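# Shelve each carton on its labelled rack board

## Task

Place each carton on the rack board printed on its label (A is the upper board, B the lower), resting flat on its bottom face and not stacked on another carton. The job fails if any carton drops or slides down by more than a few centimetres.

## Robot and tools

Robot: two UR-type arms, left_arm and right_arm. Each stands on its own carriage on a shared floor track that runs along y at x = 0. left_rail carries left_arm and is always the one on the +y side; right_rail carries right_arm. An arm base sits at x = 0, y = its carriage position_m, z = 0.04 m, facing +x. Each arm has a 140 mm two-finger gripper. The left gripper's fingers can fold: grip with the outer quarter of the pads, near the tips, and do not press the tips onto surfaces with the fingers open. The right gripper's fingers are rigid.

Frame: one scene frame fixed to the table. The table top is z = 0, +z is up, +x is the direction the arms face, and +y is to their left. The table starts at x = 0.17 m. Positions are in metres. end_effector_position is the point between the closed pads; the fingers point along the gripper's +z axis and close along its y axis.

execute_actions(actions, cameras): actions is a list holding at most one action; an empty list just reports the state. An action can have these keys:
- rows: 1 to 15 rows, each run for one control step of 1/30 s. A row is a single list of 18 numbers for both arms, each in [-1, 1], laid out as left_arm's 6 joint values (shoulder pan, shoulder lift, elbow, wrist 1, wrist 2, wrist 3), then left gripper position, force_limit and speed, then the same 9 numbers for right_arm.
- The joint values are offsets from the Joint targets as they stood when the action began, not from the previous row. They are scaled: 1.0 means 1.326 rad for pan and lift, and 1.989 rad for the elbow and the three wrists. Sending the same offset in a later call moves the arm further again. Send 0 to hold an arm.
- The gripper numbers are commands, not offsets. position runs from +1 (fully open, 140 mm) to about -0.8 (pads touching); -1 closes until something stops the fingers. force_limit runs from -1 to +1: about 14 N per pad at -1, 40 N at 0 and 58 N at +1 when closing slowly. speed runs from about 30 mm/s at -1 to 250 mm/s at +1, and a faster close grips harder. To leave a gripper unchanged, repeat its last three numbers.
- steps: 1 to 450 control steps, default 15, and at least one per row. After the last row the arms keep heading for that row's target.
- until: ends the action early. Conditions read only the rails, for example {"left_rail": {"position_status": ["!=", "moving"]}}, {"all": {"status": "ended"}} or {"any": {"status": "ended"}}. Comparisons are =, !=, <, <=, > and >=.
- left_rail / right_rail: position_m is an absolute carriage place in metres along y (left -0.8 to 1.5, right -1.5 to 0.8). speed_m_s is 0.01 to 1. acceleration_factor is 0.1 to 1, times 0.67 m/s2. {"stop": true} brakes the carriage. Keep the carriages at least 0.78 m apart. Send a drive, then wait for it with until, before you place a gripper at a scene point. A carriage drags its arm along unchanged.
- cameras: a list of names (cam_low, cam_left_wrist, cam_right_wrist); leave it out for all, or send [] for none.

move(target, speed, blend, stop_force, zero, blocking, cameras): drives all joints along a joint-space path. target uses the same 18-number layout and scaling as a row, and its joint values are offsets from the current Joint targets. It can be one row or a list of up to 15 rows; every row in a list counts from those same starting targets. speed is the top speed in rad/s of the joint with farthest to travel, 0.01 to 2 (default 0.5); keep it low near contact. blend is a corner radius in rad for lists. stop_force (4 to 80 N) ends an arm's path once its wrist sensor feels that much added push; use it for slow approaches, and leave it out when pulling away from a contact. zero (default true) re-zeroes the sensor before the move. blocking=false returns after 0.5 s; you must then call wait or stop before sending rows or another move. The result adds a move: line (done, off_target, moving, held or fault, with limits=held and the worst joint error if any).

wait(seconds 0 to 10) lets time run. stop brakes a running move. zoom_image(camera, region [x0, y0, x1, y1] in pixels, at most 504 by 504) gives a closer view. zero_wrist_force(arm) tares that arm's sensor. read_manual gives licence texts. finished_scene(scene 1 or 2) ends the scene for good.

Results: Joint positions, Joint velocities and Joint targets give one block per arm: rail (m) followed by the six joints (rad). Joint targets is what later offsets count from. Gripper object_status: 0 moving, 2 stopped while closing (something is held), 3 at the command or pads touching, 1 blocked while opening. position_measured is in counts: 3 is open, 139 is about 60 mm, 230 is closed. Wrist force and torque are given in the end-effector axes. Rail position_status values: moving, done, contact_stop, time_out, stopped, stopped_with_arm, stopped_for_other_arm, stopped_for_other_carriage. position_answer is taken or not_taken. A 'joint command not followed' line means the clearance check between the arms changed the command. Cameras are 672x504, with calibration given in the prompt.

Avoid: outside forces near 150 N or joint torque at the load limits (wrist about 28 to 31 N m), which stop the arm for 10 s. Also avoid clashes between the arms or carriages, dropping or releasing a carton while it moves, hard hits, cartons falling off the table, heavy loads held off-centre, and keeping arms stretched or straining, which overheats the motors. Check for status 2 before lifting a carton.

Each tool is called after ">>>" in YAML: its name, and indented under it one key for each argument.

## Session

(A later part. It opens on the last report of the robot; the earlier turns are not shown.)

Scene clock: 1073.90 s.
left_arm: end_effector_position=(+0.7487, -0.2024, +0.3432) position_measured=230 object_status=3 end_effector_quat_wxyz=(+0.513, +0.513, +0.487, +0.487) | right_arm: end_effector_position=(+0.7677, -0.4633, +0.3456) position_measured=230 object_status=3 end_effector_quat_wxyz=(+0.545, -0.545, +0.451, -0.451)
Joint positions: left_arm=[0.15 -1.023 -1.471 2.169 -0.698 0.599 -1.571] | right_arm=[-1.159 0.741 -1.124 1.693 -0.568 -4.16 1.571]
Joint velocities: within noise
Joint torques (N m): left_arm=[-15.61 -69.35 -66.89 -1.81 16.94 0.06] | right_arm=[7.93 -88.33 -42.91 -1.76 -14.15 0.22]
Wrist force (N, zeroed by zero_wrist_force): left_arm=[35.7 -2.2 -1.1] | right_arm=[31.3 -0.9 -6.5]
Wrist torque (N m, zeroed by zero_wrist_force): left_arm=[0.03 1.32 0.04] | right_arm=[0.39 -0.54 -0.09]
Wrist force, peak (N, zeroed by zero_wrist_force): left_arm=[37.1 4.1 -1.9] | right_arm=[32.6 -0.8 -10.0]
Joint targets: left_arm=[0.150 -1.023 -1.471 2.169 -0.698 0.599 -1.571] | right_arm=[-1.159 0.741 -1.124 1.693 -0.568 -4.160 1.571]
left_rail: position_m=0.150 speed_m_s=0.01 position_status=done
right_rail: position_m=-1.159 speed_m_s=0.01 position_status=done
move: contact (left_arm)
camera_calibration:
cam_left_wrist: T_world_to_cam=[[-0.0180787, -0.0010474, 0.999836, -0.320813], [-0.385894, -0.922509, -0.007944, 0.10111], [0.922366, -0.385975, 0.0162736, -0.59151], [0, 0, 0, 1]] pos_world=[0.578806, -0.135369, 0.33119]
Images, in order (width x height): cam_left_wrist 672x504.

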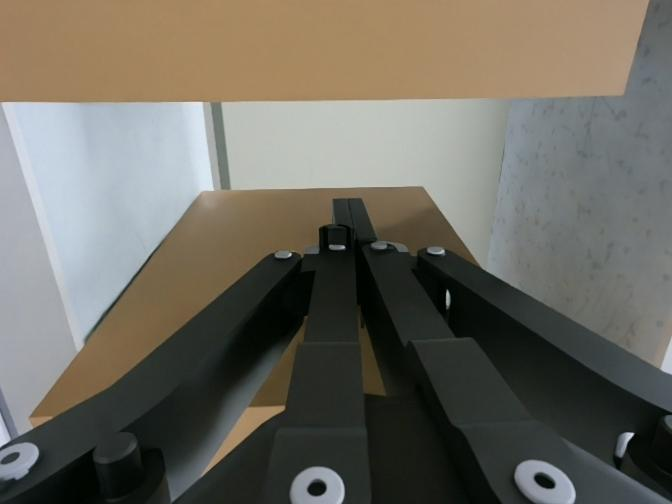

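>>> execute_actions:
  actions:
    - {"left_rail":{"position_m":0.164,"speed_m_s":0.01},"right_rail":{"position_m":-1.173,"speed_m_s":0.01},"steps":90,"until":{"all":{"status":"ended"}}}
  cameras: []

>>> move:
  target:
    - [0,0,0,0,0,0,-1,-1,-1,0,0,0,0,0,0,-1,-1,-1]
    - [-0.0474,-0.0336,0.0237,-0.0012,-0.0317,0,-1,-1,-1,0.0248,-0.0209,0.0211,-0.0072,0.0165,0,-1,-1,-1]
    - [-0.1152,-0.0767,0.0523,-0.0011,-0.0769,0,-1,-1,-1,0.0588,-0.0461,0.0457,-0.0150,0.0392,0,-1,-1,-1]
    - [-0.1914,-0.1192,0.0782,0.0013,-0.1276,0,-1,-1,-1,0.0954,-0.0690,0.0675,-0.0216,0.0636,0,-1,-1,-1]
    - [-0.2765,-0.1603,0.1014,0.0056,-0.1844,0,-1,-1,-1,0.1348,-0.0893,0.0866,-0.0272,0.0899,0,-1,-1,-1]
    - [-0.3704,-0.1988,0.1213,0.0114,-0.2470,0,-1,-1,-1,0.1770,-0.1069,0.1029,-0.0316,0.1180,0,-1,-1,-1]
  speed: 0.15
  blend: 0.01
  cameras: ["cam_left_wrist","cam_right_wrist"]

Scene clock: 1098.57 s.
left_arm: end_effector_position=(+0.7487, -0.1883, +0.3432) position_measured=230 object_status=3 end_effector_quat_wxyz=(+0.513, +0.513, +0.487, +0.487) | right_arm: end_effector_position=(+0.7677, -0.4774, +0.3455) position_measured=230 object_status=3 end_effector_quat_wxyz=(+0.545, -0.545, +0.451, -0.451)
Joint positions: left_arm=[0.164 -1.023 -1.471 2.169 -0.698 0.599 -1.571] | right_arm=[-1.173 0.741 -1.124 1.693 -0.568 -4.16 1.571]
Joint velocities: within noise
Joint torques (N m): left_arm=[-0.44 -66.59 -29.21 -1.82 -2.08 0.61] | right_arm=[9.33 -88.74 -38.04 -1.75 2.77 0.48]
Wrist force (N, zeroed by zero_wrist_force): left_arm=[0.3 -0.1 -0.1] | right_arm=[1.5 2.2 0.8]
Wrist torque (N m, zeroed by zero_wrist_force): left_arm=[-0.05 -0.06 0.01] | right_arm=[0.52 -0.40 0.02]
Wrist force, peak (N, zeroed by zero_wrist_force): left_arm=[35.9 -1.5 -2.0] | right_arm=[31.8 -1.1 -6.8]
Joint targets: left_arm=[0.164 -1.023 -1.471 2.169 -0.698 0.599 -1.571] | right_arm=[-1.173 0.741 -1.124 1.693 -0.568 -4.160 1.571]
Tool commands: left_gripper/position=-1.0 left_gripper/force_limit=-1.0 left_gripper/speed=-1.0 right_gripper/position=-1.0 right_gripper/force_limit=-1.0 right_gripper/speed=-1.0
left_rail: position_m=0.164 speed_m_s=0.01 position_status=done
right_rail: position_m=-1.173 speed_m_s=0.01 position_status=done
No camera images: "cameras" was empty.

Scene clock: 1102.83 s.
left_arm: end_effector_position=(+0.5338, -0.1888, +0.3479) position_measured=230 object_status=3 end_effector_quat_wxyz=(+0.513, +0.513, +0.487, +0.487) | right_arm: end_effector_position=(+0.5523, -0.4775, +0.3477) position_measured=230 object_status=3 end_effector_quat_wxyz=(+0.545, -0.545, +0.451, -0.451)
Joint positions: left_arm=[0.164 -1.513 -1.735 2.41 -0.675 0.108 -1.571] | right_arm=[-1.173 0.975 -1.266 1.898 -0.631 -3.926 1.571]
Joint velocities: within noise
Joint torques (N m): left_arm=[-16.59 -44.17 -27.23 2.48 -2.53 0.32] | right_arm=[11.57 -80.97 -27.19 -6.07 3.44 0.56]
Wrist force (N, zeroed by zero_wrist_force): left_arm=[-0.2 0.3 -0.2] | right_arm=[1.5 2.1 0.2]
Wrist torque (N m, zeroed by zero_wrist_force): left_arm=[0.09 0.08 -0.01] | right_arm=[0.56 -0.42 0.08]
Wrist force, peak (N, zeroed by zero_wrist_force): left_arm=[0.4 0.5 0.7] | right_arm=[3.4 2.7 0.8]
Joint targets: left_arm=[0.164 -1.514 -1.735 2.410 -0.675 0.108 -1.571] | right_arm=[-1.173 0.975 -1.266 1.898 -0.631 -3.925 1.571]
left_rail: position_m=0.164 speed_m_s=0.01 position_status=done
right_rail: position_m=-1.173 speed_m_s=0.01 position_status=done
move: done; blend cut to 0 rad at target 1
camera_calibration:
cam_left_wrist: T_world_to_cam=[[-0.0181887, -0.00141886, 0.999834, -0.329412], [-0.385772, -0.922557, -0.00832705, 0.0307927], [0.922415, -0.385859, 0.0162327, -0.388124], [0, 0, 0, 1]] pos_world=[0.363899, -0.121821, 0.335914]
cam_right_wrist: T_world_to_cam=[[-0.0171501, 0.0192605, -0.999667, 0.373267], [-0.482255, 0.87567, 0.0251449, 0.677524], [0.875863, 0.482526, -0.00572935, -0.075244], [0, 0, 0, 1]] pos_world=[0.399045, -0.564169, 0.355676]
Images, in order (width x height): cam_left_wrist 672x504, cam_right_wrist 672x504.

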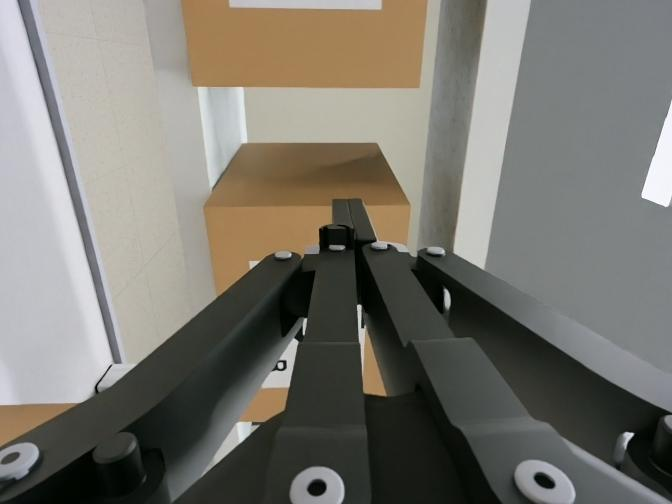

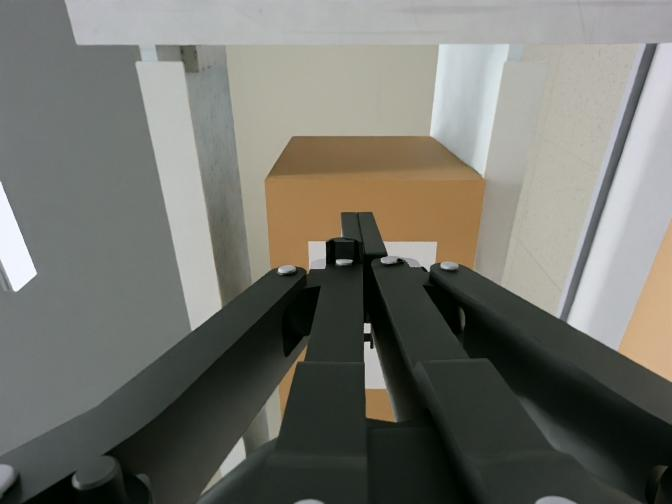

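>>> move:
  target: [-0.3754,0.2606,-0.0063,-0.1675,-0.1880,0,-1,-1,-1,0.1837,-0.0931,0.2511,-0.1896,0.1287,0,-1,-1,-1]
  speed: 0.3

Scene clock: 1112.67 s.
left_arm: end_effector_position=(+0.3159, -0.3451, +0.2200) position_measured=230 object_status=3 end_effector_quat_wxyz=(+0.542, +0.542, +0.454, +0.454) | right_arm: end_effector_position=(+0.3153, -0.6630, +0.2204) position_measured=230 object_status=3 end_effector_quat_wxyz=(+0.542, -0.542, +0.454, -0.454)
Joint positions: left_arm=[0.164 -2.011 -1.389 2.398 -1.008 -0.265 -1.571] | right_arm=[-1.173 1.219 -1.389 2.397 -1.008 -3.67 1.571]
Joint velocities: within noise
Joint torques (N m): left_arm=[-14.89 -24.54 -36.3 -1.32 -3.08 0.29] | right_arm=[12.92 -55 -15.35 -5.39 3.62 0.34]
Wrist force (N, zeroed by zero_wrist_force): left_arm=[0.1 -0.1 -0.2] | right_arm=[1.8 2.7 0.3]
Wrist torque (N m, zeroed by zero_wrist_force): left_arm=[-0.05 -0.01 0.00] | right_arm=[0.60 -0.40 0.04]
Wrist force, peak (N, zeroed by zero_wrist_force): left_arm=[1.4 1.2 1.1] | right_arm=[3.1 3.5 -1.3]
Joint targets: left_arm=[0.164 -2.011 -1.389 2.398 -1.008 -0.266 -1.571] | right_arm=[-1.173 1.219 -1.389 2.397 -1.008 -3.670 1.571]
left_rail: position_m=0.164 speed_m_s=0.01 position_status=done
right_rail: position_m=-1.173 speed_m_s=0.01 position_status=done
move: done
camera_calibration:
cam_left_wrist: T_world_to_cam=[[-0.018378, 0.00103255, 0.999831, -0.204845], [-0.49671, -0.867878, -0.0082338, -0.144615], [0.867722, -0.496777, 0.0164627, -0.266429], [0, 0, 0, 1]] pos_world=[0.15559, -0.257653, 0.208006]
cam_right_wrist: T_world_to_cam=[[-0.0163897, 0.0204787, -0.999656, 0.246063], [-0.47138, 0.881553, 0.0257877, 0.729147], [0.881778, 0.471641, -0.00479507, 0.211834], [0, 0, 0, 1]] pos_world=[0.160948, -0.747731, 0.228191]

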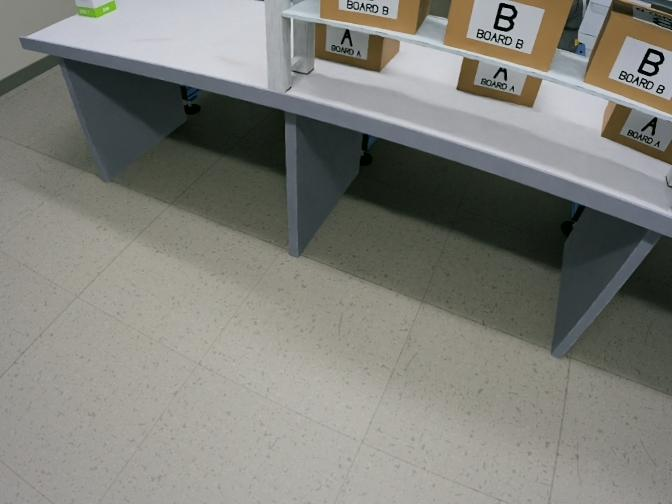

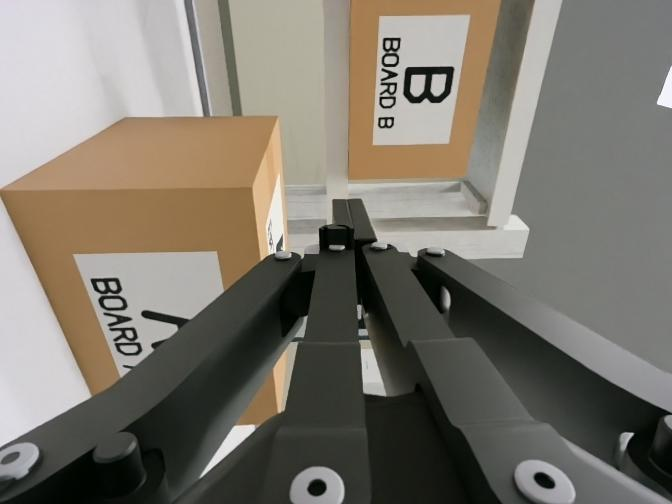

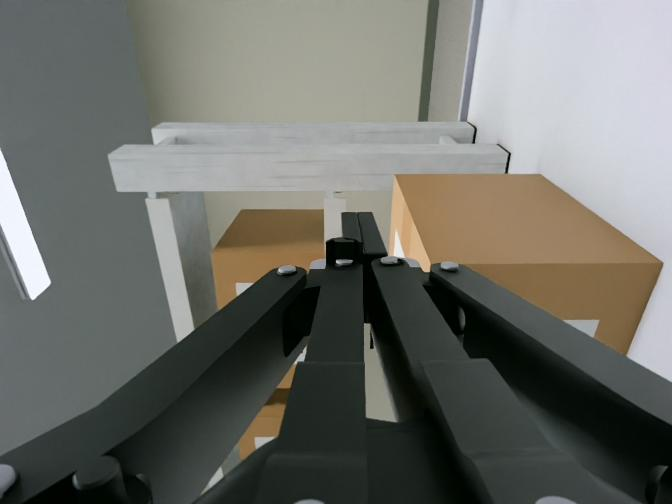

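>>> execute_actions:
  actions:
    - {"left_rail":{"position_m":0.200,"speed_m_s":0.1},"right_rail":{"position_m":-1.165,"speed_m_s":0.1},"steps":60,"until":{"all":{"status":"ended"}}}
  cameras: []

>>> move:
  target: [0.2701,0.2330,-0.0233,-0.1325,0.1402,0,-1,-1,-1,-0.2358,0.2328,-0.0225,-0.1327,-0.1413,0,-1,-1,-1]
  speed: 0.3
  cameras: ["cam_left_wrist","cam_right_wrist"]

>>> zero_wrist_force:
  arm: "left_arm"

>>> zero_wrist_force:
  arm: "right_arm"

>>> execute_actions:
  actions:
    - {"left_rail":{"position_m":0.171,"speed_m_s":0.02},"right_rail":{"position_m":-1.136,"speed_m_s":0.02},"steps":100,"until":{"all":{"status":"ended"}}}
  cameras: ["cam_left_wrist","cam_right_wrist"]

>>> execute_actions:
  actions:
    - {"left_rail":{"position_m":0.169,"speed_m_s":0.01},"right_rail":{"position_m":-1.134,"speed_m_s":0.01},"steps":40,"until":{"all":{"status":"ended"}}}
  cameras: []

Scene clock: 1165.80 s.
left_arm: end_effector_position=(+0.3158, -0.3092, +0.2200) position_measured=230 object_status=3 end_effector_quat_wxyz=(+0.542, +0.542, +0.454, +0.454) | right_arm: end_effector_position=(+0.3152, -0.6549, +0.2204) position_measured=230 object_status=3 end_effector_quat_wxyz=(+0.542, -0.542, +0.454, -0.454)
Joint positions: left_arm=[0.2 -2.011 -1.389 2.398 -1.008 -0.266 -1.571] | right_arm=[-1.165 1.219 -1.39 2.397 -1.008 -3.67 1.571]
Joint velocities: within noise
Joint torques (N m): left_arm=[-8.81 -35.13 -26.19 1.66 -2.05 0.1] | right_arm=[7.11 -45.99 -20.53 -3.73 2.92 0.35]
Wrist force (N, zeroed by zero_wrist_force): left_arm=[0.2 0.1 0.1] | right_arm=[1.7 2.8 0.6]
Wrist torque (N m, zeroed by zero_wrist_force): left_arm=[0.03 -0.02 0.00] | right_arm=[0.60 -0.38 0.04]
Wrist force, peak (N, zeroed by zero_wrist_force): left_arm=[-2.5 -0.6 -0.5] | right_arm=[3.4 2.8 -0.2]
Joint targets: left_arm=[0.200 -2.011 -1.389 2.398 -1.008 -0.266 -1.571] | right_arm=[-1.165 1.219 -1.389 2.397 -1.008 -3.670 1.571]
Tool commands: left_gripper/position=-1.0 left_gripper/force_limit=-1.0 left_gripper/speed=-1.0 right_gripper/position=-1.0 right_gripper/force_limit=-1.0 right_gripper/speed=-1.0
left_rail: position_m=0.200 speed_m_s=0.10 position_status=done
right_rail: position_m=-1.165 speed_m_s=0.10 position_status=done
No camera images: "cameras" was empty.

Scene clock: 1167.53 s.
left_arm: end_effector_position=(+0.4748, -0.3027, +0.0954) position_measured=230 object_status=3 end_effector_quat_wxyz=(+0.524, +0.523, +0.476, +0.475) | right_arm: end_effector_position=(+0.4817, -0.6489, +0.0956) position_measured=230 object_status=3 end_effector_quat_wxyz=(+0.535, -0.535, +0.463, -0.463)
Joint positions: left_arm=[0.2 -1.653 -1.081 2.351 -1.271 0.013 -1.571] | right_arm=[-1.165 0.906 -1.081 2.352 -1.272 -3.95 1.571]
Joint velocities: within noise
Joint torques (N m): left_arm=[14.76 -37.29 -27.05 -2.64 2.69 0.76] | right_arm=[-11.96 -50.59 -21.44 -6.16 -3.23 0.57]
Wrist force (N, zeroed by zero_wrist_force): left_arm=[0.2 0.0 -0.1] | right_arm=[1.2 1.8 0.6]
Wrist torque (N m, zeroed by zero_wrist_force): left_arm=[-0.03 -0.01 0.01] | right_arm=[0.48 -0.32 0.04]
Wrist force, peak (N, zeroed by zero_wrist_force): left_arm=[1.9 1.4 -0.7] | right_arm=[1.7 3.4 1.9]
Joint targets: left_arm=[0.200 -1.653 -1.080 2.351 -1.272 0.013 -1.571] | right_arm=[-1.165 0.906 -1.081 2.352 -1.272 -3.951 1.571]
left_rail: position_m=0.200 speed_m_s=0.10 position_status=done
right_rail: position_m=-1.165 speed_m_s=0.10 position_status=done
move: done
camera_calibration:
cam_left_wrist: T_world_to_cam=[[-0.018201, 0.000490177, 0.999834, -0.0775572], [-0.426521, -0.904448, -0.00732099, -0.0744263], [0.904295, -0.426583, 0.016671, -0.377313], [0, 0, 0, 1]] pos_world=[0.308047, -0.228232, 0.0832896]
cam_right_wrist: T_world_to_cam=[[-0.0155927, 0.0209046, -0.99966, 0.123607], [-0.443316, 0.895998, 0.0256517, 0.794246], [0.89623, 0.443566, -0.00470373, 0.0326524], [0, 0, 0, 1]] pos_world=[0.324766, -0.72871, 0.103345]
Images, in order (width x height): cam_left_wrist 672x504, cam_right_wrist 672x504.

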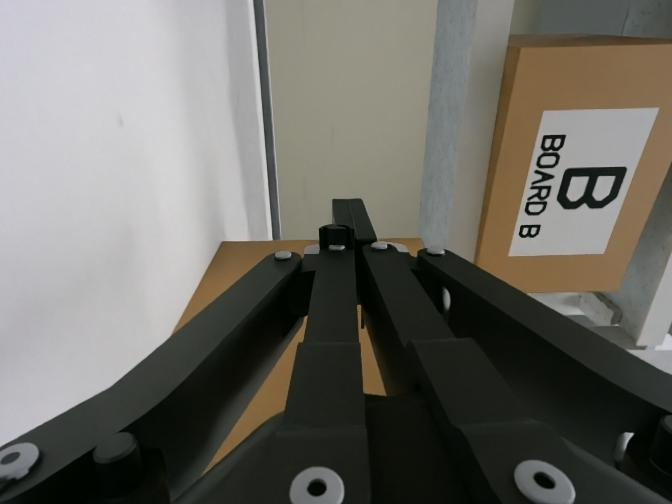

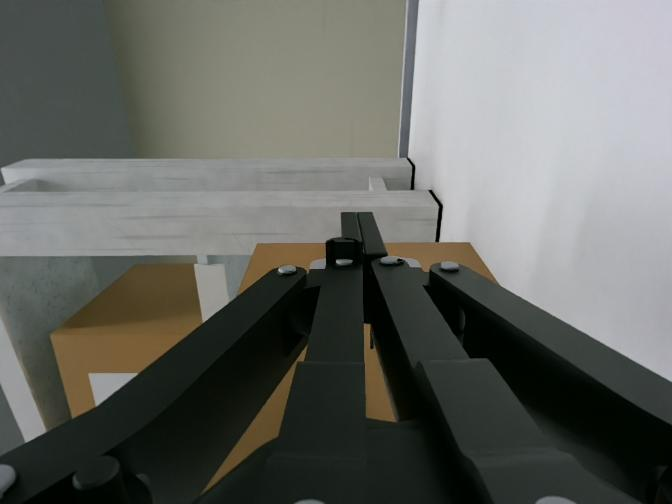

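Wrist force sensor zeroed.

Wrist force sensor zeroed.

Scene clock: 1169.27 s.
left_arm: end_effector_position=(+0.4749, -0.3318, +0.0953) position_measured=230 object_status=3 end_effector_quat_wxyz=(+0.524, +0.523, +0.476, +0.475) | right_arm: end_effector_position=(+0.4818, -0.6198, +0.0955) position_measured=230 object_status=3 end_effector_quat_wxyz=(+0.535, -0.535, +0.463, -0.463)
Joint positions: left_arm=[0.171 -1.653 -1.08 2.351 -1.272 0.013 -1.571] | right_arm=[-1.136 0.906 -1.081 2.352 -1.272 -3.951 1.571]
Joint velocities: within noise
Joint torques (N m): left_arm=[14.4 -38.33 -20.89 -1.46 1.82 0.18] | right_arm=[-15.1 -49.92 -17.91 -5.62 -2.7 0.39]
Wrist force (N, zeroed by zero_wrist_force): left_arm=[0.0 0.3 0.1] | right_arm=[0.0 0.2 -0.1]
Wrist torque (N m, zeroed by zero_wrist_force): left_arm=[0.10 -0.01 -0.01] | right_arm=[0.03 0.00 0.00]
Wrist force, peak (N, zeroed by zero_wrist_force): left_arm=[0.8 0.0 0.0] | right_arm=[1.0 0.1 -0.3]
Joint targets: left_arm=[0.171 -1.653 -1.080 2.351 -1.272 0.013 -1.571] | right_arm=[-1.136 0.906 -1.081 2.352 -1.272 -3.951 1.571]
Tool commands: left_gripper/position=-1.0 left_gripper/force_limit=-1.0 left_gripper/speed=-1.0 right_gripper/position=-1.0 right_gripper/force_limit=-1.0 right_gripper/speed=-1.0
left_rail: position_m=0.171 speed_m_s=0.02 position_status=done
right_rail: position_m=-1.136 speed_m_s=0.02 position_status=done
camera_calibration:
cam_left_wrist: T_world_to_cam=[[-0.0182029, 0.000467278, 0.999834, -0.0774597], [-0.426473, -0.904471, -0.00734164, -0.100676], [0.904317, -0.426536, 0.0166633, -0.389784], [0, 0, 0, 1]] pos_world=[0.308143, -0.257279, 0.0832028]
cam_right_wrist: T_world_to_cam=[[-0.0156017, 0.0208923, -0.99966, 0.122908], [-0.443282, 0.896015, 0.0256446, 0.768281], [0.896246, 0.443532, -0.00471819, 0.0196569], [0, 0, 0, 1]] pos_world=[0.324865, -0.699678, 0.103257]
Images, in order (width x height): cam_left_wrist 672x504, cam_right_wrist 672x504.

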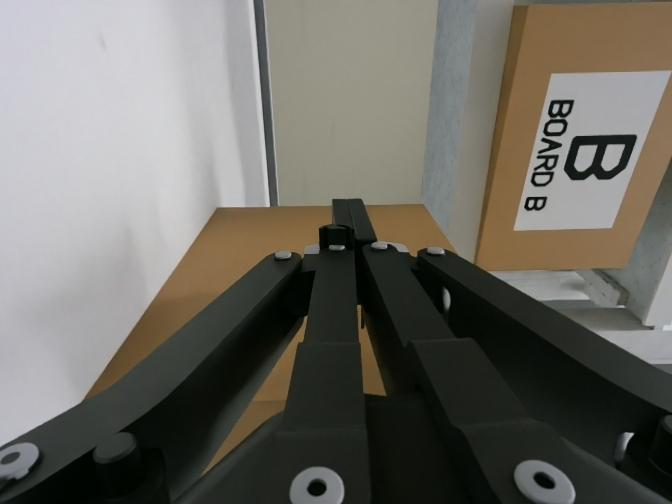

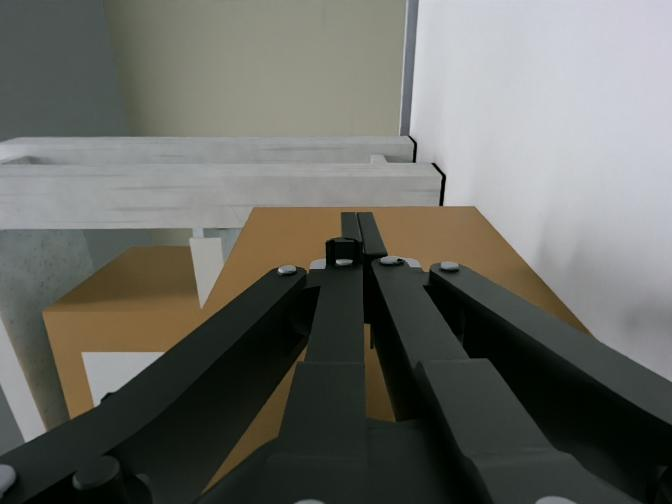

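Scene clock: 1169.73 s.
left_arm: end_effector_position=(+0.4749, -0.3338, +0.0953) position_measured=230 object_status=3 end_effector_quat_wxyz=(+0.524, +0.523, +0.476, +0.475) | right_arm: end_effector_position=(+0.4818, -0.6178, +0.0955) position_measured=230 object_status=3 end_effector_quat_wxyz=(+0.535, -0.535, +0.463, -0.463)
Joint positions: left_arm=[0.169 -1.653 -1.08 2.351 -1.272 0.013 -1.571] | right_arm=[-1.134 0.906 -1.081 2.352 -1.272 -3.951 1.571]
Joint velocities: within noise
Joint torques (N m): left_arm=[11.17 -42.31 -20.93 -1.68 2.13 0.49] | right_arm=[-14.64 -51.06 -16.76 -5.38 -2.67 0.25]
Wrist force (N, zeroed by zero_wrist_force): left_arm=[-0.3 0.1 0.0] | right_arm=[0.2 0.1 -0.1]
Wrist torque (N m, zeroed by zero_wrist_force): left_arm=[0.05 0.05 0.00] | right_arm=[-0.01 -0.04 0.00]
Wrist force, peak (N, zeroed by zero_wrist_force): left_arm=[-0.6 0.0 -0.1] | right_arm=[-0.5 0.3 0.0]
Joint targets: left_arm=[0.169 -1.653 -1.080 2.351 -1.272 0.013 -1.571] | right_arm=[-1.134 0.906 -1.081 2.352 -1.272 -3.951 1.571]
Tool commands: left_gripper/position=-1.0 left_gripper/force_limit=-1.0 left_gripper/speed=-1.0 right_gripper/position=-1.0 right_gripper/force_limit=-1.0 right_gripper/speed=-1.0
left_rail: position_m=0.169 speed_m_s=0.01 position_status=done
right_rail: position_m=-1.134 speed_m_s=0.01 position_status=done
No camera images: "cameras" was empty.

>>> execute_actions:
  actions:
    - {"left_rail":{"position_m":0.167,"speed_m_s":0.01},"right_rail":{"position_m":-1.132,"speed_m_s":0.01},"steps":40,"until":{"all":{"status":"ended"}}}
  cameras: []

>>> execute_actions:
  actions:
    - {"left_rail":{"position_m":0.165,"speed_m_s":0.01},"right_rail":{"position_m":-1.130,"speed_m_s":0.01},"steps":40,"until":{"all":{"status":"ended"}}}
  cameras: []

>>> execute_actions:
  actions:
    - {"left_rail":{"position_m":0.163,"speed_m_s":0.01},"right_rail":{"position_m":-1.129,"speed_m_s":0.01},"steps":40,"until":{"all":{"status":"ended"}}}
  cameras: []

Scene clock: 1178.73 s.
left_arm: end_effector_position=(+0.4749, -0.3357, +0.0953) position_measured=230 object_status=3 end_effector_quat_wxyz=(+0.524, +0.523, +0.476, +0.475) | right_arm: end_effector_position=(+0.4818, -0.6159, +0.0955) position_measured=230 object_status=3 end_effector_quat_wxyz=(+0.535, -0.535, +0.463, -0.463)
Joint positions: left_arm=[0.167 -1.653 -1.08 2.351 -1.272 0.013 -1.571] | right_arm=[-1.132 0.906 -1.081 2.352 -1.272 -3.951 1.571]
Joint velocities: within noise
Joint torques (N m): left_arm=[7.61 -51.86 -10.56 0.03 1.61 0.46] | right_arm=[-13.03 -59.26 -8.13 -3.38 -2.22 0.54]
Wrist force (N, zeroed by zero_wrist_force): left_arm=[-0.1 0.2 0.2] | right_arm=[-0.1 -0.1 -0.1]
Wrist torque (N m, zeroed by zero_wrist_force): left_arm=[0.06 0.02 0.00] | right_arm=[-0.05 0.02 0.00]
Wrist force, peak (N, zeroed by zero_wrist_force): left_arm=[-0.7 0.0 0.4] | right_arm=[0.8 -0.1 -0.3]
Joint targets: left_arm=[0.167 -1.653 -1.080 2.351 -1.272 0.013 -1.571] | right_arm=[-1.132 0.906 -1.081 2.352 -1.272 -3.951 1.571]
Tool commands: left_gripper/position=-1.0 left_gripper/force_limit=-1.0 left_gripper/speed=-1.0 right_gripper/position=-1.0 right_gripper/force_limit=-1.0 right_gripper/speed=-1.0
left_rail: position_m=0.167 speed_m_s=0.01 position_status=done
right_rail: position_m=-1.132 speed_m_s=0.01 position_status=done
No camera images: "cameras" was empty.

Scene clock: 1179.20 s.
left_arm: end_effector_position=(+0.4749, -0.3378, +0.0953) position_measured=230 object_status=3 end_effector_quat_wxyz=(+0.524, +0.523, +0.476, +0.475) | right_arm: end_effector_position=(+0.4818, -0.6138, +0.0955) position_measured=230 object_status=3 end_effector_quat_wxyz=(+0.535, -0.535, +0.463, -0.463)
Joint positions: left_arm=[0.165 -1.653 -1.08 2.351 -1.272 0.013 -1.571] | right_arm=[-1.13 0.906 -1.081 2.352 -1.272 -3.951 1.571]
Joint velocities: within noise
Joint torques (N m): left_arm=[9.1 -50.47 -11.19 0.3 0.99 0.3] | right_arm=[-12.82 -60.6 -7.5 -2.97 -2.1 0.59]
Wrist force (N, zeroed by zero_wrist_force): left_arm=[-0.4 -0.1 0.3] | right_arm=[0.1 -0.2 -0.4]
Wrist torque (N m, zeroed by zero_wrist_force): left_arm=[-0.01 0.09 0.00] | right_arm=[-0.04 -0.01 0.00]
Wrist force, peak (N, zeroed by zero_wrist_force): left_arm=[-0.6 -0.1 0.1] | right_arm=[-0.6 0.1 -0.1]
Joint targets: left_arm=[0.165 -1.653 -1.080 2.351 -1.272 0.013 -1.571] | right_arm=[-1.130 0.906 -1.081 2.352 -1.272 -3.951 1.571]
Tool commands: left_gripper/position=-1.0 left_gripper/force_limit=-1.0 left_gripper/speed=-1.0 right_gripper/position=-1.0 right_gripper/force_limit=-1.0 right_gripper/speed=-1.0
left_rail: position_m=0.165 speed_m_s=0.01 position_status=done
right_rail: position_m=-1.130 speed_m_s=0.01 position_status=done
No camera images: "cameras" was empty.

Scene clock: 1179.67 s.
left_arm: end_effector_position=(+0.4749, -0.3398, +0.0953) position_measured=230 object_status=3 end_effector_quat_wxyz=(+0.524, +0.523, +0.476, +0.475) | right_arm: end_effector_position=(+0.4818, -0.6129, +0.0955) position_measured=230 object_status=3 end_effector_quat_wxyz=(+0.535, -0.535, +0.463, -0.463)
Joint positions: left_arm=[0.163 -1.653 -1.08 2.351 -1.272 0.013 -1.571] | right_arm=[-1.129 0.906 -1.081 2.352 -1.272 -3.951 1.571]
Joint velocities: within noise
Joint torques (N m): left_arm=[9.75 -52.98 -8.43 0.44 1.01 0.68] | right_arm=[-12.47 -61.72 -12.38 -2.92 -1.78 0.66]
Wrist force (N, zeroed by zero_wrist_force): left_arm=[-0.2 0.3 0.1] | right_arm=[8.1 -2.4 -3.0]
Wrist torque (N m, zeroed by zero_wrist_force): left_arm=[0.08 0.04 0.00] | right_arm=[0.01 0.28 0.03]
Wrist force, peak (N, zeroed by zero_wrist_force): left_arm=[-0.6 -0.1 -0.1] | right_arm=[8.2 -2.7 -3.2]
Joint targets: left_arm=[0.163 -1.653 -1.080 2.351 -1.272 0.013 -1.571] | right_arm=[-1.129 0.906 -1.081 2.352 -1.272 -3.951 1.571]
Tool commands: left_gripper/position=-1.0 left_gripper/force_limit=-1.0 left_gripper/speed=-1.0 right_gripper/position=-1.0 right_gripper/force_limit=-1.0 right_gripper/speed=-1.0
left_rail: position_m=0.163 speed_m_s=0.01 position_status=done
right_rail: position_m=-1.129 speed_m_s=0.01 position_status=done
No camera images: "cameras" was empty.

Right touches; left only.

>>> execute_actions:
  actions:
    - {"left_rail":{"position_m":0.160},"steps":40,"until":{"all":{"status":"ended"}}}
  cameras: []

>>> execute_actions:
  actions:
    - {"left_rail":{"position_m":0.158},"steps":40,"until":{"all":{"status":"ended"}}}
  cameras: []

>>> execute_actions:
  actions:
    - {"left_rail":{"position_m":0.156},"steps":40,"until":{"all":{"status":"ended"}}}
  cameras: []

Scene clock: 1185.10 s.
left_arm: end_effector_position=(+0.4749, -0.3426, +0.0953) position_measured=230 object_status=3 end_effector_quat_wxyz=(+0.524, +0.523, +0.476, +0.475) | right_arm: end_effector_position=(+0.4818, -0.6129, +0.0955) position_measured=230 object_status=3 end_effector_quat_wxyz=(+0.535, -0.535, +0.463, -0.463)
Joint positions: left_arm=[0.16 -1.653 -1.08 2.351 -1.272 0.013 -1.571] | right_arm=[-1.129 0.906 -1.081 2.352 -1.272 -3.951 1.571]
Joint velocities: within noise
Joint torques (N m): left_arm=[5.81 -59.33 -6.42 1.42 0.31 0.39] | right_arm=[0.46 -67.01 -24.31 -0.9 -1.37 0.75]
Wrist force (N, zeroed by zero_wrist_force): left_arm=[-0.1 0.0 0.0] | right_arm=[8.7 -1.8 -3.4]
Wrist torque (N m, zeroed by zero_wrist_force): left_arm=[0.02 0.01 0.00] | right_arm=[0.05 0.18 0.03]
Wrist force, peak (N, zeroed by zero_wrist_force): left_arm=[0.6 0.3 0.0] | right_arm=[8.9 -2.2 -4.0]
Joint targets: left_arm=[0.160 -1.653 -1.080 2.351 -1.272 0.013 -1.571] | right_arm=[-1.129 0.906 -1.081 2.352 -1.272 -3.951 1.571]
Tool commands: left_gripper/position=-1.0 left_gripper/force_limit=-1.0 left_gripper/speed=-1.0 right_gripper/position=-1.0 right_gripper/force_limit=-1.0 right_gripper/speed=-1.0
left_rail: position_m=0.160 speed_m_s=0.01 position_status=done
right_rail: position_m=-1.129 speed_m_s=0.01 position_status=done
No camera images: "cameras" was empty.

Scene clock: 1185.57 s.
left_arm: end_effector_position=(+0.4749, -0.3448, +0.0953) position_measured=230 object_status=3 end_effector_quat_wxyz=(+0.524, +0.523, +0.476, +0.475) | right_arm: end_effector_position=(+0.4818, -0.6129, +0.0955) position_measured=230 object_status=3 end_effector_quat_wxyz=(+0.535, -0.535, +0.463, -0.463)
Joint positions: left_arm=[0.158 -1.653 -1.08 2.351 -1.272 0.013 -1.571] | right_arm=[-1.129 0.906 -1.081 2.352 -1.272 -3.951 1.571]
Joint velocities: within noise
Joint torques (N m): left_arm=[3.37 -63.21 -6.44 1.54 0.57 0.73] | right_arm=[3.97 -67.91 -24.45 -0.63 -1.42 0.74]
Wrist force (N, zeroed by zero_wrist_force): left_arm=[0.1 -0.1 0.1] | right_arm=[8.9 -1.1 -3.3]
Wrist torque (N m, zeroed by zero_wrist_force): left_arm=[0.01 -0.02 0.00] | right_arm=[0.05 0.16 0.03]
Wrist force, peak (N, zeroed by zero_wrist_force): left_arm=[-0.7 0.1 0.1] | right_arm=[8.9 -2.0 -3.9]
Joint targets: left_arm=[0.158 -1.653 -1.080 2.351 -1.272 0.013 -1.571] | right_arm=[-1.129 0.906 -1.081 2.352 -1.272 -3.951 1.571]
Tool commands: left_gripper/position=-1.0 left_gripper/force_limit=-1.0 left_gripper/speed=-1.0 right_gripper/position=-1.0 right_gripper/force_limit=-1.0 right_gripper/speed=-1.0
left_rail: position_m=0.158 speed_m_s=0.01 position_status=done
right_rail: position_m=-1.129 speed_m_s=0.01 position_status=done
No camera images: "cameras" was empty.

Scene clock: 1186.03 s.
left_arm: end_effector_position=(+0.4749, -0.3467, +0.0953) position_measured=230 object_status=3 end_effector_quat_wxyz=(+0.524, +0.523, +0.476, +0.475) | right_arm: end_effector_position=(+0.4818, -0.6129, +0.0955) position_measured=230 object_status=3 end_effector_quat_wxyz=(+0.535, -0.535, +0.463, -0.463)
Joint positions: left_arm=[0.156 -1.653 -1.08 2.351 -1.272 0.013 -1.571] | right_arm=[-1.129 0.906 -1.081 2.352 -1.272 -3.951 1.571]
Joint velocities: within noise
Joint torques (N m): left_arm=[3.44 -64.31 -10.02 1.36 0.42 0.36] | right_arm=[3.9 -67.05 -24.53 -0.22 -1.39 0.48]
Wrist force (N, zeroed by zero_wrist_force): left_arm=[8.1 1.6 -3.8] | right_arm=[8.7 -1.2 -3.5]
Wrist torque (N m, zeroed by zero_wrist_force): left_arm=[0.09 0.11 -0.04] | right_arm=[0.08 0.20 0.03]
Wrist force, peak (N, zeroed by zero_wrist_force): left_arm=[8.4 2.4 -4.1] | right_arm=[9.0 -2.2 -3.9]
Joint targets: left_arm=[0.156 -1.653 -1.080 2.351 -1.272 0.013 -1.571] | right_arm=[-1.129 0.906 -1.081 2.352 -1.272 -3.951 1.571]
Tool commands: left_gripper/position=-1.0 left_gripper/force_limit=-1.0 left_gripper/speed=-1.0 right_gripper/position=-1.0 right_gripper/force_limit=-1.0 right_gripper/speed=-1.0
left_rail: position_m=0.156 speed_m_s=0.01 position_status=done
right_rail: position_m=-1.129 speed_m_s=0.01 position_status=done
No camera images: "cameras" was empty.

>>> execute_actions:
  actions:
    - {"left_rail":{"position_m":0.1537},"right_rail":{"position_m":-1.1268},"steps":40,"until":{"all":{"status":"ended"}}}
  cameras: []

Scene clock: 1190.40 s.
left_arm: end_effector_position=(+0.4749, -0.3488, +0.0953) position_measured=230 object_status=3 end_effector_quat_wxyz=(+0.523, +0.523, +0.476, +0.475) | right_arm: end_effector_position=(+0.4818, -0.6108, +0.0955) position_measured=230 object_status=3 end_effector_quat_wxyz=(+0.535, -0.534, +0.463, -0.463)
Joint positions: left_arm=[0.154 -1.653 -1.08 2.352 -1.271 0.013 -1.571] | right_arm=[-1.127 0.906 -1.081 2.352 -1.272 -3.95 1.571]
Joint velocities: within noise
Joint torques (N m): left_arm=[-0.44 -73.74 -31.82 -1.37 11.41 0.29] | right_arm=[12.11 -67.66 -23.59 0.35 -7.92 0.83]
Wrist force (N, zeroed by zero_wrist_force): left_arm=[39.2 8.7 -17.4] | right_arm=[35.0 -8.0 -5.7]
Wrist torque (N m, zeroed by zero_wrist_force): left_arm=[0.06 -0.24 -0.30] | right_arm=[0.22 0.88 0.12]
Wrist force, peak (N, zeroed by zero_wrist_force): left_arm=[39.2 8.7 -17.4] | right_arm=[35.0 -8.0 -5.7]
Joint targets: left_arm=[0.154 -1.653 -1.080 2.351 -1.272 0.013 -1.571] | right_arm=[-1.127 0.906 -1.081 2.352 -1.272 -3.951 1.571]
Tool commands: left_gripper/position=-1.0 left_gripper/force_limit=-1.0 left_gripper/speed=-1.0 right_gripper/position=-1.0 right_gripper/force_limit=-1.0 right_gripper/speed=-1.0
left_rail: position_m=0.154 speed_m_s=0.01 position_status=done
right_rail: position_m=-1.127 speed_m_s=0.01 position_status=done
No camera images: "cameras" was empty.

>>> move:
  target:
    - [0,-0.0891,-0.0021,0.0619,0,0,-1,-1,-1,0,-0.0885,-0.0023,0.0618,0,0,-1,-1,-1]
    - [0,-0.1795,-0.0116,0.1317,0,0,-1,-1,-1,0,-0.1790,-0.0118,0.1316,0,0,-1,-1,-1]
    - [-0.0043,-0.2937,-0.0010,0.1973,-0.0029,0,-1,-1,-1,0.0290,-0.2280,-0.0552,0.2076,0.0194,0,-1,-1,-1]
    - [-0.0094,-0.4060,0.0006,0.2706,-0.0062,0,-1,-1,-1,0.0548,-0.2601,-0.1034,0.2773,0.0365,0,-1,-1,-1]
    - [-0.0151,-0.5116,-0.0068,0.3484,-0.0101,0,-1,-1,-1,0.0780,-0.2778,-0.1561,0.3418,0.0520,0,-1,-1,-1]
  speed: 0.1
  blend: 0.01
  cameras: ["cam_low","cam_left_wrist","cam_right_wrist"]

Scene clock: 1259.57 s.
left_arm: end_effector_position=(+0.4750, -0.2586, +0.3898) position_measured=230 object_status=3 end_effector_quat_wxyz=(+0.523, +0.523, +0.475, +0.476) | right_arm: end_effector_position=(+0.4814, -0.5209, +0.3896) position_measured=230 object_status=3 end_effector_quat_wxyz=(+0.535, -0.535, +0.463, -0.463)
Joint positions: left_arm=[0.154 -1.673 -1.758 2.338 -0.579 -0.007 -1.571] | right_arm=[-1.127 1.01 -1.449 2.042 -0.592 -3.847 1.571]
Joint velocities: within noise
Joint torques (N m): left_arm=[-27.24 -41.6 -71.06 0.33 4.35 0.39] | right_arm=[31.32 -68.71 -60.38 -2.87 -4 0.81]
Wrist force (N, zeroed by zero_wrist_force): left_arm=[30.9 -8.4 -7.9] | right_arm=[32.2 10.3 -0.1]
Wrist torque (N m, zeroed by zero_wrist_force): left_arm=[0.34 -0.05 -0.02] | right_arm=[-0.22 0.85 -0.06]
Wrist force, peak (N, zeroed by zero_wrist_force): left_arm=[42.0 8.9 -18.9] | right_arm=[44.7 11.7 0.9]
Joint targets: left_arm=[0.154 -1.673 -1.759 2.338 -0.579 -0.007 -1.571] | right_arm=[-1.127 1.010 -1.449 2.042 -0.592 -3.847 1.571]
left_rail: position_m=0.154 speed_m_s=0.01 position_status=done
right_rail: position_m=-1.127 speed_m_s=0.01 position_status=done
move: done
camera_calibration:
cam_left_wrist: T_world_to_cam=[[-0.0183025, -0.000593667, 0.999832, -0.372224], [-0.426433, -0.904481, -0.00834317, -0.0319072], [0.904334, -0.426514, 0.0163011, -0.363459], [0, 0, 0, 1]] pos_world=[0.308269, -0.184101, 0.37782]
cam_right_wrist: T_world_to_cam=[[-0.0161857, 0.020074, -0.999667, 0.414703], [-0.443286, 0.896027, 0.0251701, 0.672102], [0.896234, 0.443546, -0.00560434, -0.0221769], [0, 0, 0, 1]] pos_world=[0.324521, -0.600709, 0.397524]

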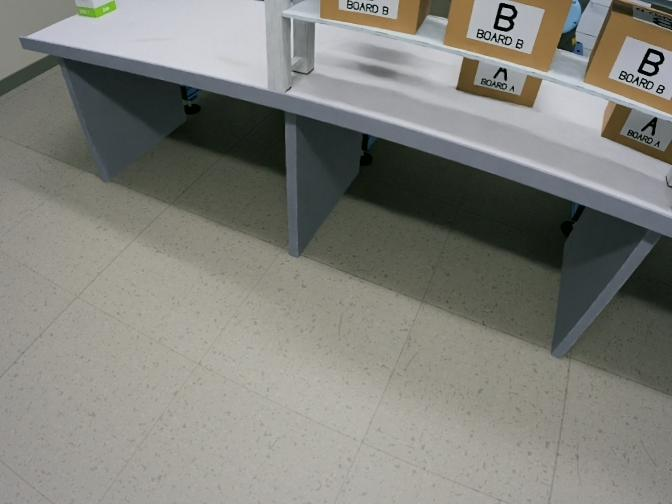

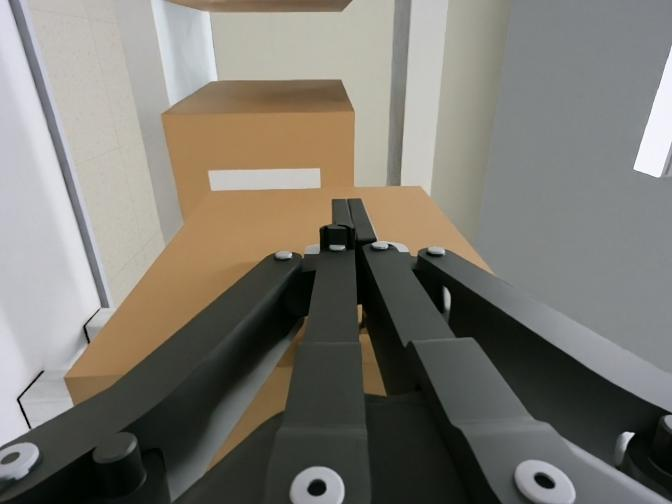

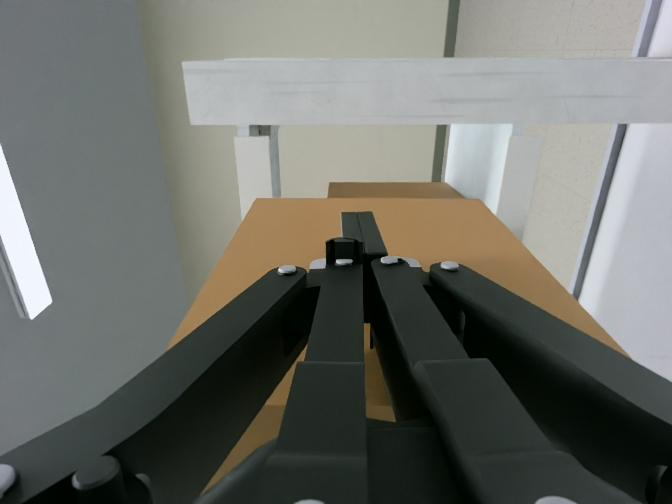

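>>> move:
  target:
    - [-0.0069,-0.0948,-0.0161,0.0792,-0.0046,0,-1,-1,-1,0.0208,-0.0056,-0.0570,0.0608,0.0139,0,-1,-1,-1]
    - [-0.0145,-0.1714,-0.0419,0.1561,-0.0096,0,-1,-1,-1,0.0380,-0.0044,-0.1156,0.1186,0.0253,0,-1,-1,-1]
    - [-0.0145,-0.1904,-0.0890,0.2159,-0.0096,0,-1,-1,-1,0.0380,-0.0270,-0.1543,0.1722,0.0253,0,-1,-1,-1]
    - [-0.0145,-0.1977,-0.1306,0.2623,-0.0096,0,-1,-1,-1,0.0380,-0.0395,-0.1901,0.2165,0.0253,0,-1,-1,-1]
  speed: 0.1
  blend: 0.01
  cameras: ["cam_left_wrist","cam_right_wrist"]

Scene clock: 1280.97 s.
left_arm: end_effector_position=(+0.4750, -0.2018, +0.6196) position_measured=230 object_status=3 end_effector_quat_wxyz=(+0.523, +0.523, +0.475, +0.476) | right_arm: end_effector_position=(+0.4816, -0.4637, +0.6195) position_measured=230 object_status=3 end_effector_quat_wxyz=(+0.535, -0.535, +0.463, -0.463)
Joint positions: left_arm=[0.154 -1.693 -2.021 2.078 -0.057 -0.026 -1.571] | right_arm=[-1.127 1.06 -1.501 1.664 -0.162 -3.797 1.571]
Joint velocities: within noise
Joint torques (N m): left_arm=[-21.17 -17.88 -71.04 0.3 14.35 0.58] | right_arm=[20.88 -65.34 -63.19 -2.53 -13.55 0.82]
Wrist force (N, zeroed by zero_wrist_force): left_arm=[34.5 -9.3 -7.9] | right_arm=[36.4 11.6 0.2]
Wrist torque (N m, zeroed by zero_wrist_force): left_arm=[0.29 0.30 -0.01] | right_arm=[-0.28 0.96 -0.10]
Wrist force, peak (N, zeroed by zero_wrist_force): left_arm=[45.2 -8.4 -9.9] | right_arm=[47.0 12.2 -0.5]
Joint targets: left_arm=[0.154 -1.692 -2.021 2.078 -0.057 -0.026 -1.571] | right_arm=[-1.127 1.060 -1.502 1.664 -0.162 -3.797 1.571]
left_rail: position_m=0.154 speed_m_s=0.01 position_status=done
right_rail: position_m=-1.127 speed_m_s=0.01 position_status=done
move: done
camera_calibration:
cam_left_wrist: T_world_to_cam=[[-0.0182919, -0.000410363, 0.999833, -0.601937], [-0.426518, -0.904442, -0.00817433, 0.0212711], [0.904294, -0.426596, 0.0163689, -0.342962], [0, 0, 0, 1]] pos_world=[0.308201, -0.127315, 0.607624]
cam_right_wrist: T_world_to_cam=[[-0.0162381, 0.0199363, -0.999669, 0.643367], [-0.443319, 0.896013, 0.0250701, 0.615163], [0.896217, 0.44358, -0.0057114, -0.0462934], [0, 0, 0, 1]] pos_world=[0.324649, -0.543485, 0.627468]
Images, in order (width x height): cam_left_wrist 672x504, cam_right_wrist 672x504.

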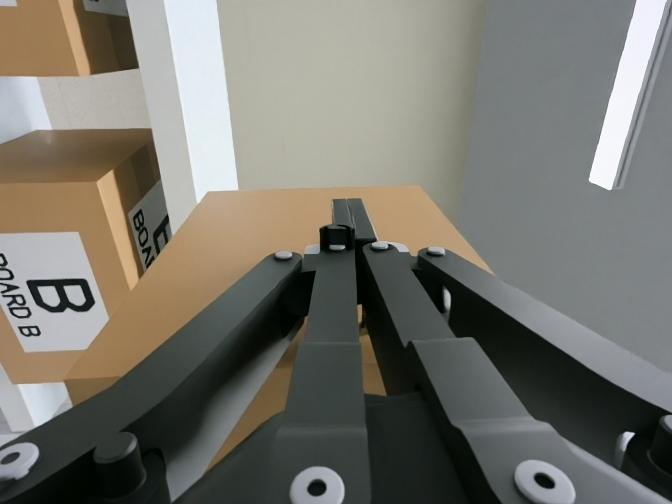

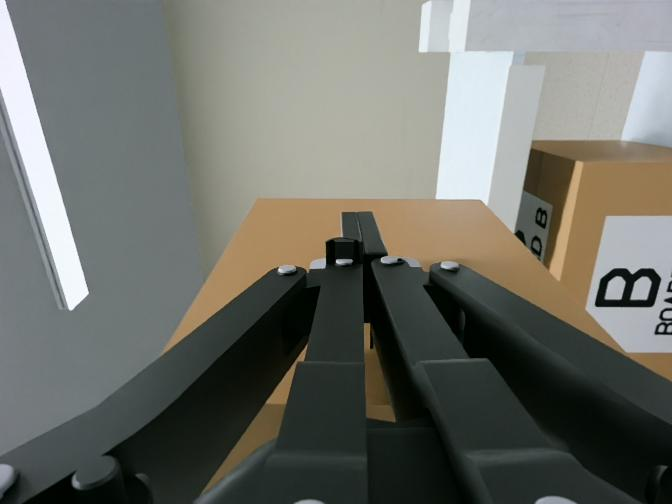

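>>> move:
  target:
    - [0.0959,0.0275,-0.0101,-0.0082,0.0640,0,-1,-1,-1,-0.0425,0.0133,-0.0095,0.0006,-0.0283,0,-1,-1,-1]
    - [0.2071,0.0683,-0.0263,-0.0193,0.1381,0,-1,-1,-1,-0.0922,0.0336,-0.0245,0.0022,-0.0615,0,-1,-1,-1]
    - [0.3064,0.1140,-0.0462,-0.0298,0.2043,0,-1,-1,-1,-0.1382,0.0581,-0.0432,0.0044,-0.0922,0,-1,-1,-1]
    - [0.3939,0.1631,-0.0696,-0.0391,0.2626,0,-1,-1,-1,-0.1808,0.0863,-0.0655,0.0079,-0.1205,0,-1,-1,-1]
    - [0.4703,0.2141,-0.0963,-0.0464,0.3135,0,-1,-1,-1,-0.2199,0.1183,-0.0914,0.0125,-0.1466,0,-1,-1,-1]
    - [0.5244,0.2560,-0.1201,-0.0506,0.3496,0,-1,-1,-1,-0.2485,0.1462,-0.1147,0.0173,-0.1657,0,-1,-1,-1]
  speed: 0.11
  blend: 0.01
  cameras: ["cam_left_wrist","cam_right_wrist","cam_low"]

Scene clock: 1309.97 s.
left_arm: end_effector_position=(+0.7547, -0.2017, +0.6198) position_measured=230 object_status=3 end_effector_quat_wxyz=(+0.523, +0.523, +0.476, +0.475) | right_arm: end_effector_position=(+0.7616, -0.4635, +0.6193) position_measured=230 object_status=3 end_effector_quat_wxyz=(+0.535, -0.535, +0.463, -0.463)
Joint positions: left_arm=[0.154 -0.997 -1.682 1.84 -0.158 0.669 -1.571] | right_arm=[-1.127 0.731 -1.308 1.436 -0.127 -4.126 1.571]
Joint velocities: within noise
Joint torques (N m): left_arm=[-11.56 -14.33 -74.18 -11.51 16.55 0.42] | right_arm=[10.21 -64.89 -62.75 -2.5 -17.03 1.52]
Wrist force (N, zeroed by zero_wrist_force): left_arm=[30.0 -8.8 -4.9] | right_arm=[31.0 10.0 -1.9]
Wrist torque (N m, zeroed by zero_wrist_force): left_arm=[0.34 0.83 0.07] | right_arm=[-0.27 0.77 -0.15]
Wrist force, peak (N, zeroed by zero_wrist_force): left_arm=[40.6 -9.5 -7.5] | right_arm=[42.1 11.7 -1.1]
Joint targets: left_arm=[0.154 -0.997 -1.681 1.839 -0.158 0.669 -1.571] | right_arm=[-1.127 0.731 -1.308 1.436 -0.127 -4.126 1.571]
left_rail: position_m=0.154 speed_m_s=0.01 position_status=done
right_rail: position_m=-1.127 speed_m_s=0.01 position_status=done
move: done
camera_calibration:
cam_left_wrist: T_world_to_cam=[[-0.0180639, -0.000273682, 0.999837, -0.597125], [-0.426555, -0.904427, -0.00795406, 0.140643], [0.904281, -0.426629, 0.0162207, -0.595812], [0, 0, 0, 1]] pos_world=[0.587987, -0.127153, 0.607811]
cam_right_wrist: T_world_to_cam=[[-0.016474, 0.0199773, -0.999665, 0.647901], [-0.443408, 0.895965, 0.0252121, 0.739117], [0.896169, 0.443675, -0.00590208, -0.297104], [0, 0, 0, 1]] pos_world=[0.604659, -0.543349, 0.627295]

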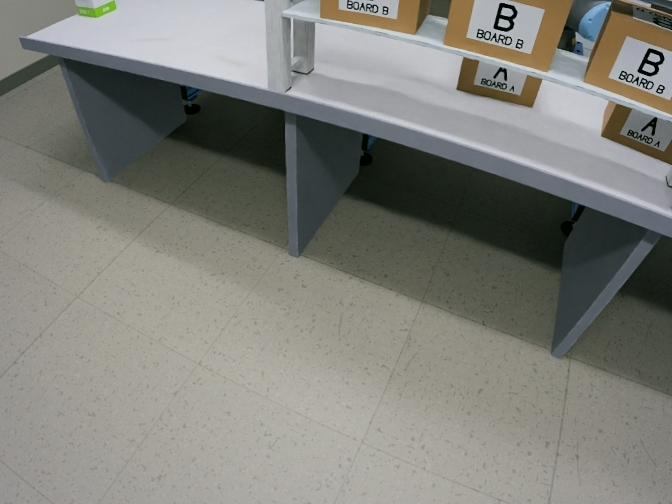

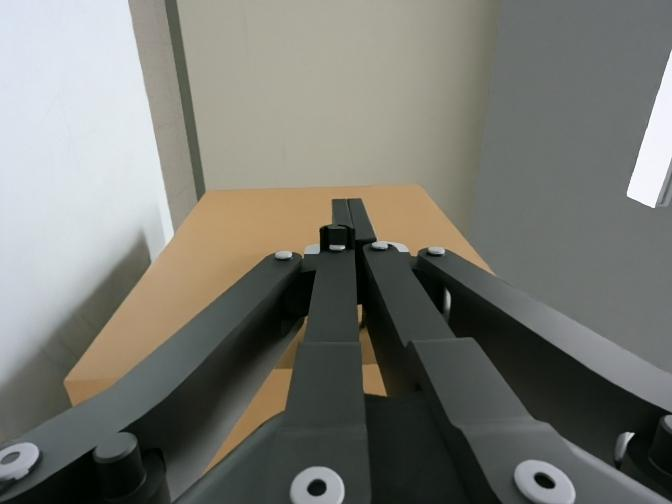

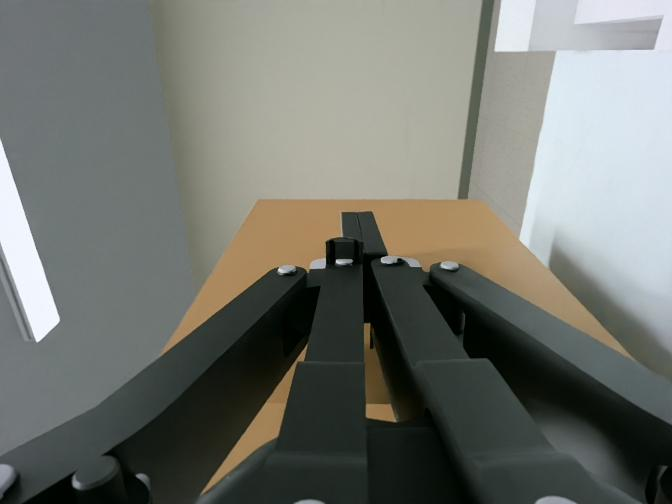

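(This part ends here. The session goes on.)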